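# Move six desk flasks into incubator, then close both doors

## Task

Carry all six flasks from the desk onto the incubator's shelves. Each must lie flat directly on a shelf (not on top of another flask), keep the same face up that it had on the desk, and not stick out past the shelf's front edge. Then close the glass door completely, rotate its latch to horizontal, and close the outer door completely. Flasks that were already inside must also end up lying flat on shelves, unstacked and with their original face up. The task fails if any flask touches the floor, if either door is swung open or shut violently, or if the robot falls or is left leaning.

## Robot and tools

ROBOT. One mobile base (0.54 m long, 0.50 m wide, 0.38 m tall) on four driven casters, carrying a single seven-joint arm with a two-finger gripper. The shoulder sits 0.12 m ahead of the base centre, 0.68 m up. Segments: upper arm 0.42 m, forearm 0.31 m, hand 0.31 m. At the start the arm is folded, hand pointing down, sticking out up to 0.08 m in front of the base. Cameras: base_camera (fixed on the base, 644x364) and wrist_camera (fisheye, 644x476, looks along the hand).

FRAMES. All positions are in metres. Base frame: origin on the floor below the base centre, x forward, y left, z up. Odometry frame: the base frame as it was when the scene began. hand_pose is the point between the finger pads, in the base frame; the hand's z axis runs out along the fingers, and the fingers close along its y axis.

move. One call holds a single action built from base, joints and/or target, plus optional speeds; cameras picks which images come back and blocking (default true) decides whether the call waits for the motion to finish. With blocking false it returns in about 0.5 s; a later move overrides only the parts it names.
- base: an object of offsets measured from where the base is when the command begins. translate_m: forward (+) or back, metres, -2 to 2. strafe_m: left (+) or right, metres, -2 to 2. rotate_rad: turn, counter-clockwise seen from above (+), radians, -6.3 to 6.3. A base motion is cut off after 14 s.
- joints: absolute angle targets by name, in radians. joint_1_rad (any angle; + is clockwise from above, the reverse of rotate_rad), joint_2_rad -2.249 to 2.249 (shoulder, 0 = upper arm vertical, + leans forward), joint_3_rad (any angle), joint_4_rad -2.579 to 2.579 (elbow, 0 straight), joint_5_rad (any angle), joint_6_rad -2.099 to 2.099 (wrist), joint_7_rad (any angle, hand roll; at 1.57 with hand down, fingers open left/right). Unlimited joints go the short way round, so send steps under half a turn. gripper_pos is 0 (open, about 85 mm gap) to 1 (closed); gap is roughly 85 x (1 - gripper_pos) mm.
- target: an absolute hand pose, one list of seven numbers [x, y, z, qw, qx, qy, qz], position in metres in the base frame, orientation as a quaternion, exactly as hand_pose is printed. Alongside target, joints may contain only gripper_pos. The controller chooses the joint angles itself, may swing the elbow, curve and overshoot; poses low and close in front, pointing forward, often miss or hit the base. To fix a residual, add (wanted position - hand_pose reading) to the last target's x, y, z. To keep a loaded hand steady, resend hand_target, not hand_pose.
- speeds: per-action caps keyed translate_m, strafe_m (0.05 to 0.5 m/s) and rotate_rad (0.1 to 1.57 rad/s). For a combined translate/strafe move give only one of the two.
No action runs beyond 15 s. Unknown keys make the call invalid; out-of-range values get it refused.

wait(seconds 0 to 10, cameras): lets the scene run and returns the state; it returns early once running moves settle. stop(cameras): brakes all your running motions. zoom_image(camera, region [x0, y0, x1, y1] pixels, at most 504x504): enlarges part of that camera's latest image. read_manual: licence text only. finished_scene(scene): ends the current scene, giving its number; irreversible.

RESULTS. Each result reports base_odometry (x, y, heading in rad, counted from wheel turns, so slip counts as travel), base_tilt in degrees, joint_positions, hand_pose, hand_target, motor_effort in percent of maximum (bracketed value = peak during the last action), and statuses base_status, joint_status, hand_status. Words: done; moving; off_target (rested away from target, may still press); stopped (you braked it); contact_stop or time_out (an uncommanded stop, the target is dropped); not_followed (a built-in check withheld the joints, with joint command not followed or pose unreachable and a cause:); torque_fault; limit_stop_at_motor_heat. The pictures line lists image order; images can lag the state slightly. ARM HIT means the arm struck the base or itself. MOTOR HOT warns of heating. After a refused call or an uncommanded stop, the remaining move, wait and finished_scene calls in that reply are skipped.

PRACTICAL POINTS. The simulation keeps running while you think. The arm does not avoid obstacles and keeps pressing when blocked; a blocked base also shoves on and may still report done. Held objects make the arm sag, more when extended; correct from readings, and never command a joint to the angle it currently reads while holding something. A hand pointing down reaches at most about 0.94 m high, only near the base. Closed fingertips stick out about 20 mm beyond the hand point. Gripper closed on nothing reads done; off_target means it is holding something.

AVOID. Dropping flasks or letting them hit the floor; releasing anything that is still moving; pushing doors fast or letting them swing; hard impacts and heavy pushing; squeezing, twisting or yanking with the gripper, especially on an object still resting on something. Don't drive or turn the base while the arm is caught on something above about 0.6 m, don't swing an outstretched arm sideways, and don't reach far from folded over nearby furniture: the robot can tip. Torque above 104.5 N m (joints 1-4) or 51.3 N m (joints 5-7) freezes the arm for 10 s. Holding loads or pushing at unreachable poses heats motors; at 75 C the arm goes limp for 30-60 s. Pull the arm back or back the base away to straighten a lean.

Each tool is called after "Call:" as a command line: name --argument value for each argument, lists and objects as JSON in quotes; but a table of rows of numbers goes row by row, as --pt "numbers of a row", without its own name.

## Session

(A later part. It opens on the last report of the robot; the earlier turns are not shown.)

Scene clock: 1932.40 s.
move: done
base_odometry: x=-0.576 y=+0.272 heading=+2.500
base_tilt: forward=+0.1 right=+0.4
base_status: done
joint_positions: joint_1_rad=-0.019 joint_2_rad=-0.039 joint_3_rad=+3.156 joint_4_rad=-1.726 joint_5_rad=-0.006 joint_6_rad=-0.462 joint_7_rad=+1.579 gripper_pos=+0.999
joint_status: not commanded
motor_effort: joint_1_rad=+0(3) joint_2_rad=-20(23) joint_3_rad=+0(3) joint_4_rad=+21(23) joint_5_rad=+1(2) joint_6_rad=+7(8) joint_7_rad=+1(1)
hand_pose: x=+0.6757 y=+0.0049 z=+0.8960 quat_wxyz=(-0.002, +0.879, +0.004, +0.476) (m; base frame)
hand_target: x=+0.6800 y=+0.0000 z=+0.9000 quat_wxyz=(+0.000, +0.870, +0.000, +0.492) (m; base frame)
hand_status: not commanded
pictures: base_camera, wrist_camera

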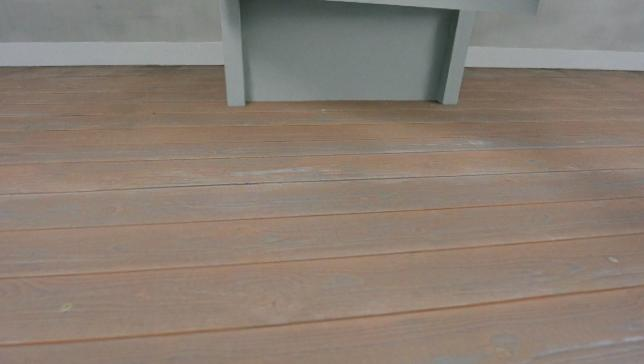

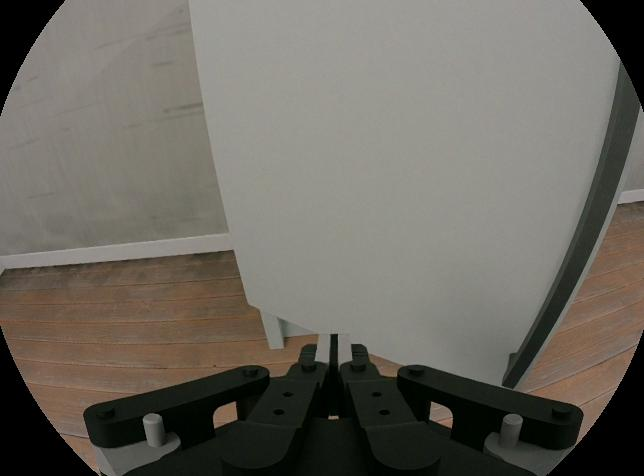

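Strafe right .3, then push forward.

Call:
move --base '{"strafe_m":-0.26}' --cameras '[]'

Call:
move --base '{"translate_m":0.2,"strafe_m":-0.03}' --speeds '{"translate_m":0.1}'

Call:
move --base '{"translate_m":0.1}' --speeds '{"translate_m":0.08}'

Scene clock: 1936.37 s.
move: done
base_odometry: x=-0.421 y=+0.481 heading=+2.501
base_tilt: forward=+0.1 right=+0.4
base_status: done
joint_positions: joint_1_rad=-0.014 joint_2_rad=-0.039 joint_3_rad=+3.161 joint_4_rad=-1.726 joint_5_rad=-0.006 joint_6_rad=-0.462 joint_7_rad=+1.579 gripper_pos=+0.999
joint_status: not commanded
motor_effort: joint_1_rad=+0(3) joint_2_rad=-20(22) joint_3_rad=+0(3) joint_4_rad=+21(22) joint_5_rad=+1(1) joint_6_rad=+7(7) joint_7_rad=+1(1)
hand_pose: x=+0.6757 y=-0.0009 z=+0.8960 quat_wxyz=(+0.000, +0.879, -0.001, +0.476) (m; base frame)
hand_target: x=+0.6800 y=+0.0000 z=+0.9000 quat_wxyz=(+0.000, +0.870, +0.000, +0.492) (m; base frame)
hand_status: not commanded
pictures: none
No camera images: "cameras" was empty.

Scene clock: 1938.90 s.
move: done
base_odometry: x=-0.563 y=+0.625 heading=+2.501
base_tilt: forward=+0.1 right=+0.4
base_status: done
joint_positions: joint_1_rad=-0.015 joint_2_rad=-0.039 joint_3_rad=+3.160 joint_4_rad=-1.727 joint_5_rad=-0.006 joint_6_rad=-0.462 joint_7_rad=+1.579 gripper_pos=+0.999
joint_status: not commanded
motor_effort: joint_1_rad=+0(3) joint_2_rad=-20(25) joint_3_rad=-1(2) joint_4_rad=+21(25) joint_5_rad=+1(2) joint_6_rad=+7(13) joint_7_rad=+0(1)
hand_pose: x=+0.6754 y=+0.0000 z=+0.8950 quat_wxyz=(+0.000, +0.880, +0.000, +0.476) (m; base frame)
hand_target: x=+0.6800 y=+0.0000 z=+0.9000 quat_wxyz=(+0.000, +0.870, +0.000, +0.492) (m; base frame)
hand_status: not commanded
pictures: base_camera, wrist_camera

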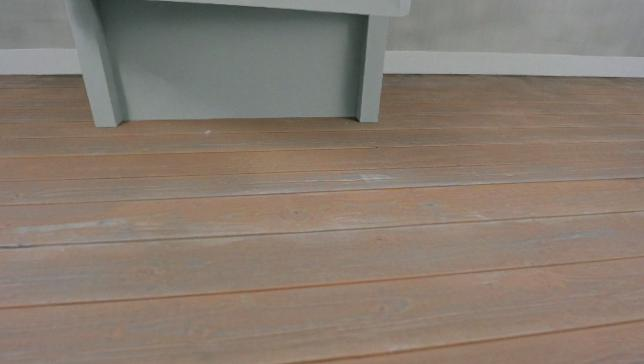

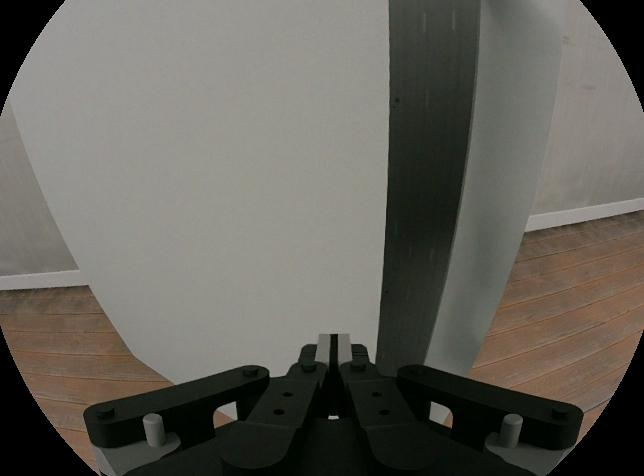

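Scene clock: 1940.63 s.
move: done
base_odometry: x=-0.644 y=+0.685 heading=+2.500
base_tilt: forward=+0.2 right=+0.4
base_status: done
joint_positions: joint_1_rad=-0.015 joint_2_rad=-0.038 joint_3_rad=+3.160 joint_4_rad=-1.728 joint_5_rad=-0.006 joint_6_rad=-0.462 joint_7_rad=+1.579 gripper_pos=+0.999
joint_status: not commanded
motor_effort: joint_1_rad=+0(1) joint_2_rad=-20(22) joint_3_rad=-1(1) joint_4_rad=+21(23) joint_5_rad=+1(1) joint_6_rad=+7(10) joint_7_rad=+0(1)
hand_pose: x=+0.6755 y=+0.0001 z=+0.8938 quat_wxyz=(+0.000, +0.880, +0.000, +0.475) (m; base frame)
hand_target: x=+0.6800 y=+0.0000 z=+0.9000 quat_wxyz=(+0.000, +0.870, +0.000, +0.492) (m; base frame)
hand_status: not commanded
pictures: base_camera, wrist_camera

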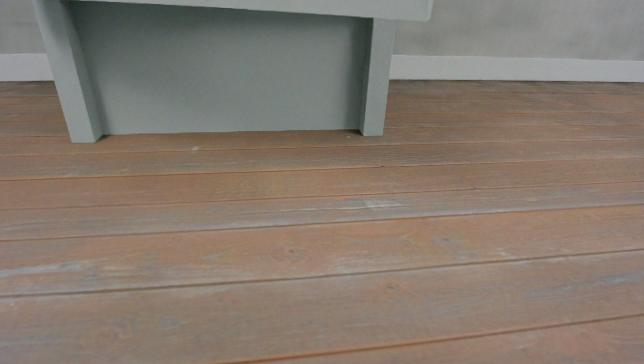

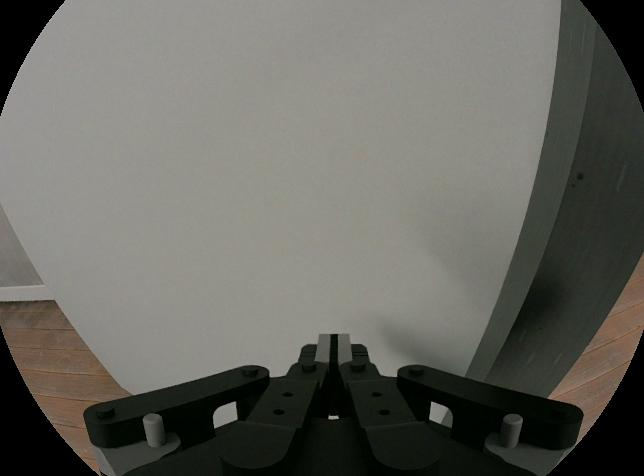

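Call:
move --base '{"translate_m":0.12,"strafe_m":-0.09}' --speeds '{"translate_m":0.08}' --cameras '["wrist_camera"]'

Call:
move --base '{"translate_m":0.06,"strafe_m":-0.03}' --speeds '{"translate_m":0.06}'

Scene clock: 1945.23 s.
move: done
base_odometry: x=-0.686 y=+0.829 heading=+2.501
base_tilt: forward=+0.1 right=+0.4
base_status: done
joint_positions: joint_1_rad=-0.017 joint_2_rad=-0.039 joint_3_rad=+3.158 joint_4_rad=-1.729 joint_5_rad=-0.006 joint_6_rad=-0.462 joint_7_rad=+1.579 gripper_pos=+0.999
joint_status: not commanded
motor_effort: joint_1_rad=+0(4) joint_2_rad=-20(22) joint_3_rad=+0(3) joint_4_rad=+21(24) joint_5_rad=+1(2) joint_6_rad=+7(11) joint_7_rad=+1(1)
hand_pose: x=+0.6752 y=+0.0025 z=+0.8937 quat_wxyz=(-0.001, +0.880, +0.002, +0.475) (m; base frame)
hand_target: x=+0.6800 y=+0.0000 z=+0.9000 quat_wxyz=(+0.000, +0.870, +0.000, +0.492) (m; base frame)
hand_status: not commanded
pictures: wrist_camera

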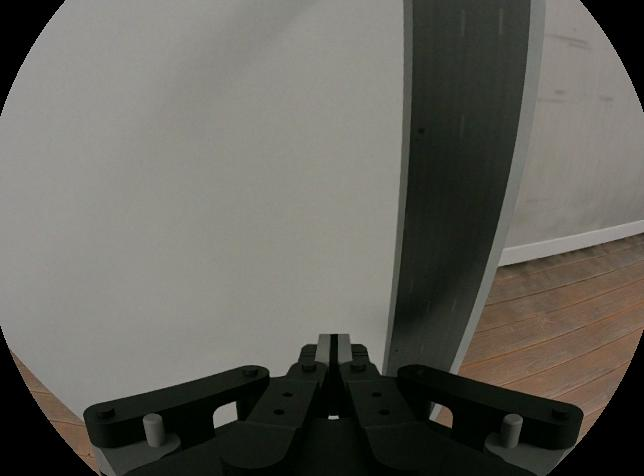

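Scene clock: 1946.83 s.
move: done
base_odometry: x=-0.716 y=+0.889 heading=+2.500
base_tilt: forward=+0.1 right=+0.4
base_status: done
joint_positions: joint_1_rad=-0.027 joint_2_rad=-0.038 joint_3_rad=+3.149 joint_4_rad=-1.729 joint_5_rad=-0.006 joint_6_rad=-0.462 joint_7_rad=+1.579 gripper_pos=+0.999
joint_status: not commanded
motor_effort: joint_1_rad=+1(6) joint_2_rad=-21(22) joint_3_rad=+0(6) joint_4_rad=+21(23) joint_5_rad=+1(3) joint_6_rad=+7(9) joint_7_rad=+0(1)
hand_pose: x=+0.6749 y=+0.0129 z=+0.8935 quat_wxyz=(-0.005, +0.880, +0.010, +0.474) (m; base frame)
hand_target: x=+0.6800 y=+0.0000 z=+0.9000 quat_wxyz=(+0.000, +0.870, +0.000, +0.492) (m; base frame)
hand_status: not commanded
pictures: base_camera, wrist_camera

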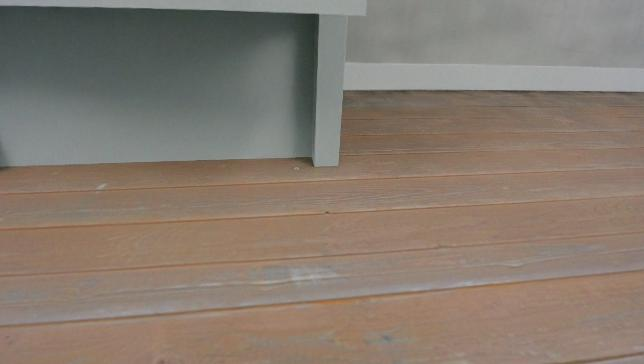

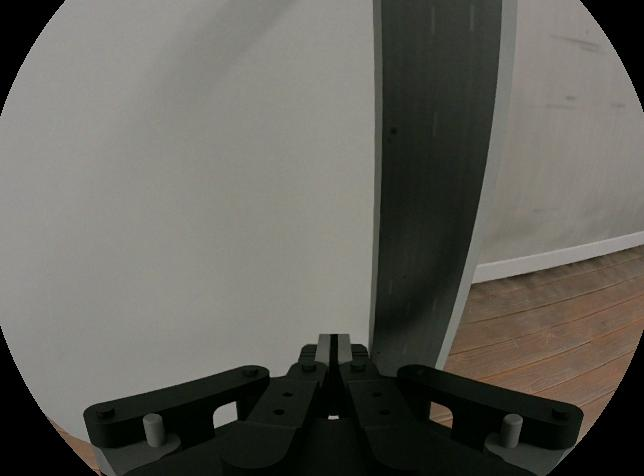

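Call:
move --base '{"translate_m":0.07,"strafe_m":0.02}' --speeds '{"translate_m":0.06}' --cameras '["wrist_camera"]'

Call:
move --base '{"translate_m":0.05}' --speeds '{"translate_m":0.06}'

Scene clock: 1949.90 s.
move: done
base_odometry: x=-0.785 y=+0.916 heading=+2.500
base_tilt: forward=+0.2 right=+0.4
base_status: done
joint_positions: joint_1_rad=-0.025 joint_2_rad=-0.037 joint_3_rad=+3.149 joint_4_rad=-1.730 joint_5_rad=-0.006 joint_6_rad=-0.462 joint_7_rad=+1.579 gripper_pos=+0.999
joint_status: not commanded
motor_effort: joint_1_rad=+0(4) joint_2_rad=-20(23) joint_3_rad=+0(4) joint_4_rad=+21(25) joint_5_rad=+1(2) joint_6_rad=+7(12) joint_7_rad=+0(1)
hand_pose: x=+0.6750 y=+0.0118 z=+0.8926 quat_wxyz=(-0.005, +0.881, +0.009, +0.474) (m; base frame)
hand_target: x=+0.6800 y=+0.0000 z=+0.9000 quat_wxyz=(+0.000, +0.870, +0.000, +0.492) (m; base frame)
hand_status: not commanded
pictures: wrist_camera

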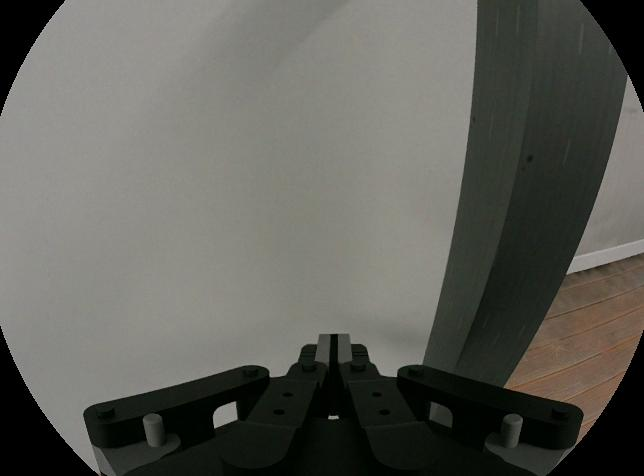

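Scene clock: 1951.20 s.
move: done
base_odometry: x=-0.825 y=+0.945 heading=+2.500
base_tilt: forward=+0.1 right=+0.4
base_status: done
joint_positions: joint_1_rad=-0.024 joint_2_rad=-0.038 joint_3_rad=+3.150 joint_4_rad=-1.731 joint_5_rad=-0.006 joint_6_rad=-0.462 joint_7_rad=+1.579 gripper_pos=+0.999
joint_status: not commanded
motor_effort: joint_1_rad=+0(4) joint_2_rad=-20(23) joint_3_rad=+0(4) joint_4_rad=+21(24) joint_5_rad=+1(2) joint_6_rad=+7(10) joint_7_rad=+0(1)
hand_pose: x=+0.6749 y=+0.0108 z=+0.8924 quat_wxyz=(-0.004, +0.881, +0.009, +0.474) (m; base frame)
hand_target: x=+0.6800 y=+0.0000 z=+0.9000 quat_wxyz=(+0.000, +0.870, +0.000, +0.492) (m; base frame)
hand_status: not commanded
pictures: base_camera, wrist_camera

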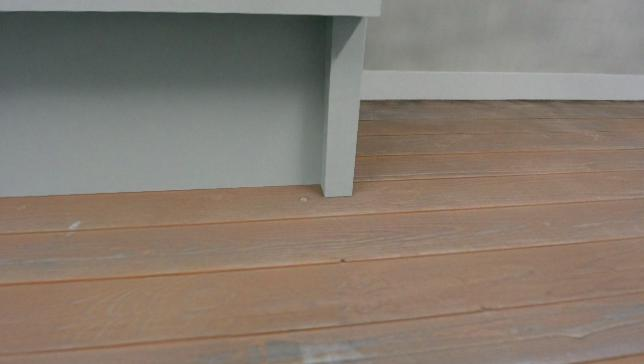

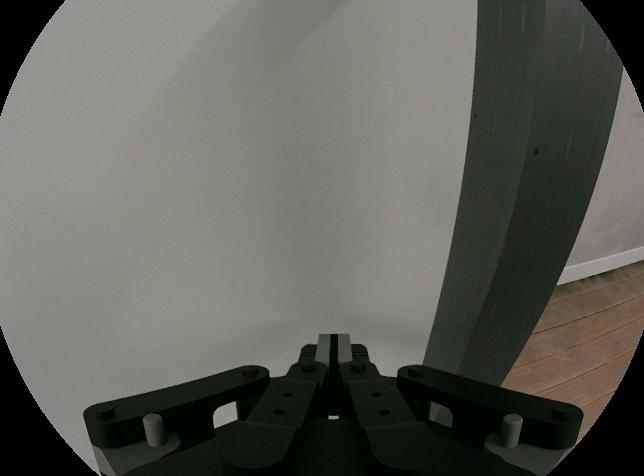

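Call:
move --base '{"translate_m":0.04}' --speeds '{"translate_m":0.05}'

Call:
move --base '{"translate_m":0.03}' --speeds '{"translate_m":0.05}' --cameras '["wrist_camera"]'

Scene clock: 1953.97 s.
move: done
base_odometry: x=-0.857 y=+0.969 heading=+2.501
base_tilt: forward=+0.1 right=+0.3
base_status: done
joint_positions: joint_1_rad=-0.039 joint_2_rad=-0.063 joint_3_rad=+3.134 joint_4_rad=-1.750 joint_5_rad=-0.006 joint_6_rad=-0.462 joint_7_rad=+1.579 gripper_pos=+0.999
joint_status: not commanded
motor_effort: joint_1_rad=+5(7) joint_2_rad=-15(22) joint_3_rad=+5(8) joint_4_rad=+24(30) joint_5_rad=+3(4) joint_6_rad=+11(19) joint_7_rad=+1(2)
hand_pose: x=+0.6647 y=+0.0283 z=+0.8951 quat_wxyz=(-0.012, +0.879, +0.023, +0.476) (m; base frame)
hand_target: x=+0.6800 y=+0.0000 z=+0.9000 quat_wxyz=(+0.000, +0.870, +0.000, +0.492) (m; base frame)
hand_status: not commanded
pictures: base_camera, wrist_camera

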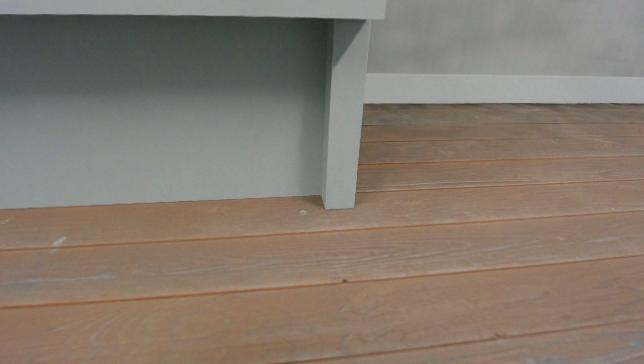

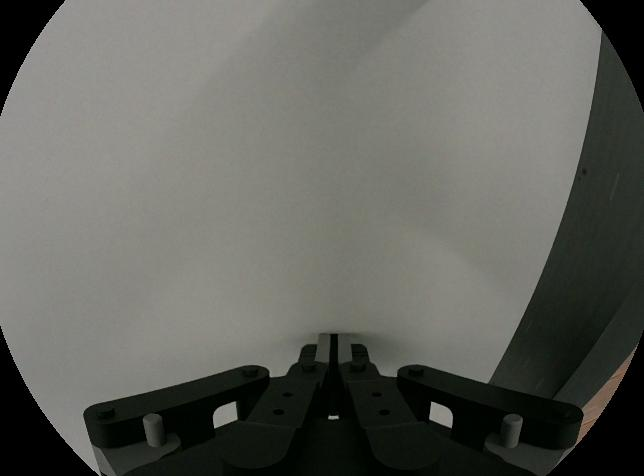

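Scene clock: 1954.97 s.
move: done
base_odometry: x=-0.881 y=+0.986 heading=+2.501
base_tilt: forward=+0.1 right=+0.4
base_status: done
joint_positions: joint_1_rad=-0.040 joint_2_rad=-0.126 joint_3_rad=+3.131 joint_4_rad=-1.797 joint_5_rad=-0.007 joint_6_rad=-0.490 joint_7_rad=+1.579 gripper_pos=+0.999
joint_status: not commanded
motor_effort: joint_1_rad=+6(7) joint_2_rad=-2(15) joint_3_rad=+6(8) joint_4_rad=+35(37) joint_5_rad=+4(5) joint_6_rad=+23(26) joint_7_rad=+3(4)
hand_pose: x=+0.6367 y=+0.0285 z=+0.8946 quat_wxyz=(-0.012, +0.882, +0.024, +0.471) (m; base frame)
hand_target: x=+0.6800 y=+0.0000 z=+0.9000 quat_wxyz=(+0.000, +0.870, +0.000, +0.492) (m; base frame)
hand_status: not commanded
pictures: wrist_camera

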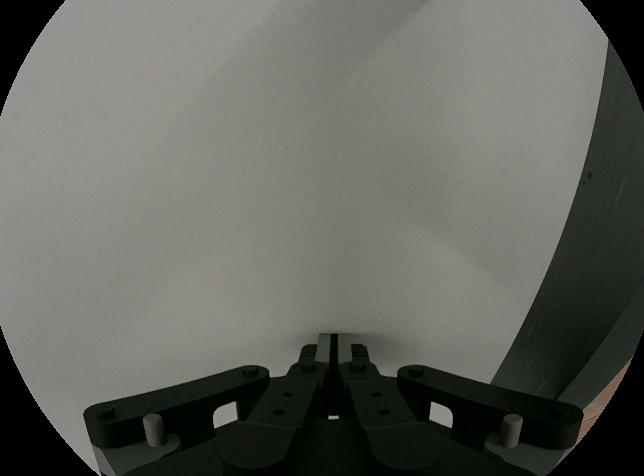

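Call:
move --base '{"translate_m":-0.4,"strafe_m":-0.3}' --speeds '{"translate_m":0.2}' --cameras '[]'

Call:
move --joints '{"joint_1_rad":0,"joint_2_rad":-0.3,"joint_3_rad":3.14,"joint_4_rad":-1.6,"joint_5_rad":0,"joint_6_rad":-0.5,"joint_7_rad":1.57}'

Call:
zoom_image --camera "wrist_camera" --region '[100, 80, 500, 360]'

Scene clock: 1962.33 s.
move: done
base_odometry: x=-0.380 y=+0.988 heading=+2.501
base_tilt: forward=+0.1 right=+0.4
base_status: done
joint_positions: joint_1_rad=-0.015 joint_2_rad=-0.045 joint_3_rad=+3.159 joint_4_rad=-1.748 joint_5_rad=-0.011 joint_6_rad=-0.454 joint_7_rad=+1.579 gripper_pos=+0.999
joint_status: not commanded
motor_effort: joint_1_rad=+0(14) joint_2_rad=-20(21) joint_3_rad=+0(13) joint_4_rad=+21(32) joint_5_rad=+1(5) joint_6_rad=+7(22) joint_7_rad=+1(3)
hand_pose: x=+0.6711 y=+0.0014 z=+0.8883 quat_wxyz=(-0.002, +0.881, -0.001, +0.472) (m; base frame)
hand_target: x=+0.6800 y=+0.0000 z=+0.9000 quat_wxyz=(+0.000, +0.870, +0.000, +0.492) (m; base frame)
hand_status: not commanded
pictures: none
No camera images: "cameras" was empty.

Scene clock: 1963.87 s.
move: done
base_odometry: x=-0.380 y=+0.988 heading=+2.501
base_tilt: forward=+0.2 right=+0.4
base_status: not commanded
joint_positions: joint_1_rad=-0.015 joint_2_rad=-0.302 joint_3_rad=+3.156 joint_4_rad=-1.602 joint_5_rad=-0.011 joint_6_rad=-0.454 joint_7_rad=+1.579 gripper_pos=+0.999
joint_status: all done
motor_effort: joint_1_rad=+0(1) joint_2_rad=-11(24) joint_3_rad=+1(1) joint_4_rad=+21(24) joint_5_rad=+0(2) joint_6_rad=+8(9) joint_7_rad=+1(2)
hand_pose: x=+0.6031 y=+0.0013 z=+1.1109 quat_wxyz=(-0.004, +0.769, +0.000, +0.639) (m; base frame)
hand_target: x=+0.6007 y=+0.0023 z=+1.0972 quat_wxyz=(-0.001, +0.783, +0.000, +0.622) (m; base frame)
hand_status: not commanded
pictures: base_camera, wrist_camera

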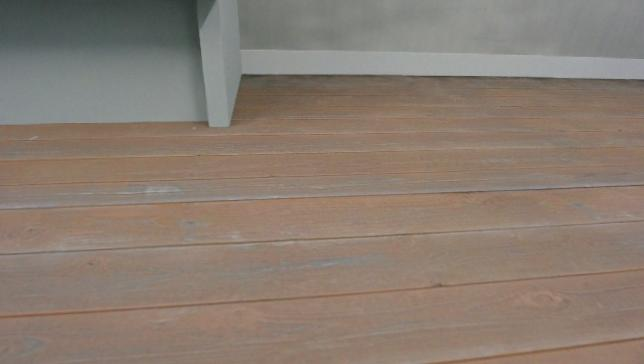

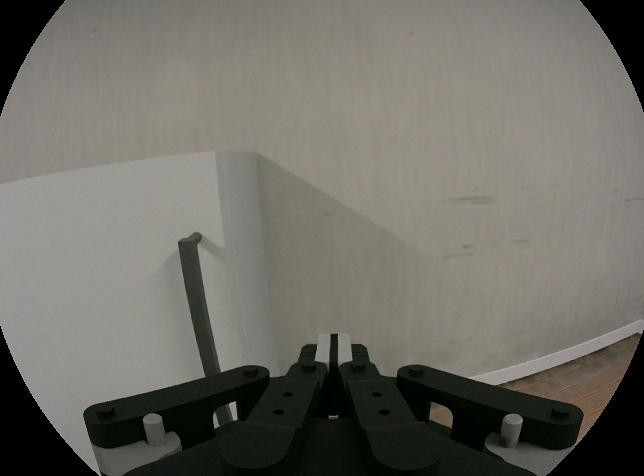

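Scaled by 1.260.

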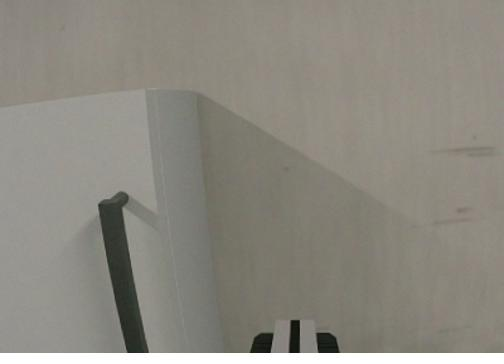

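Closed flush.

Call:
finished_scene --scene 1

The scene is finished: the task was done.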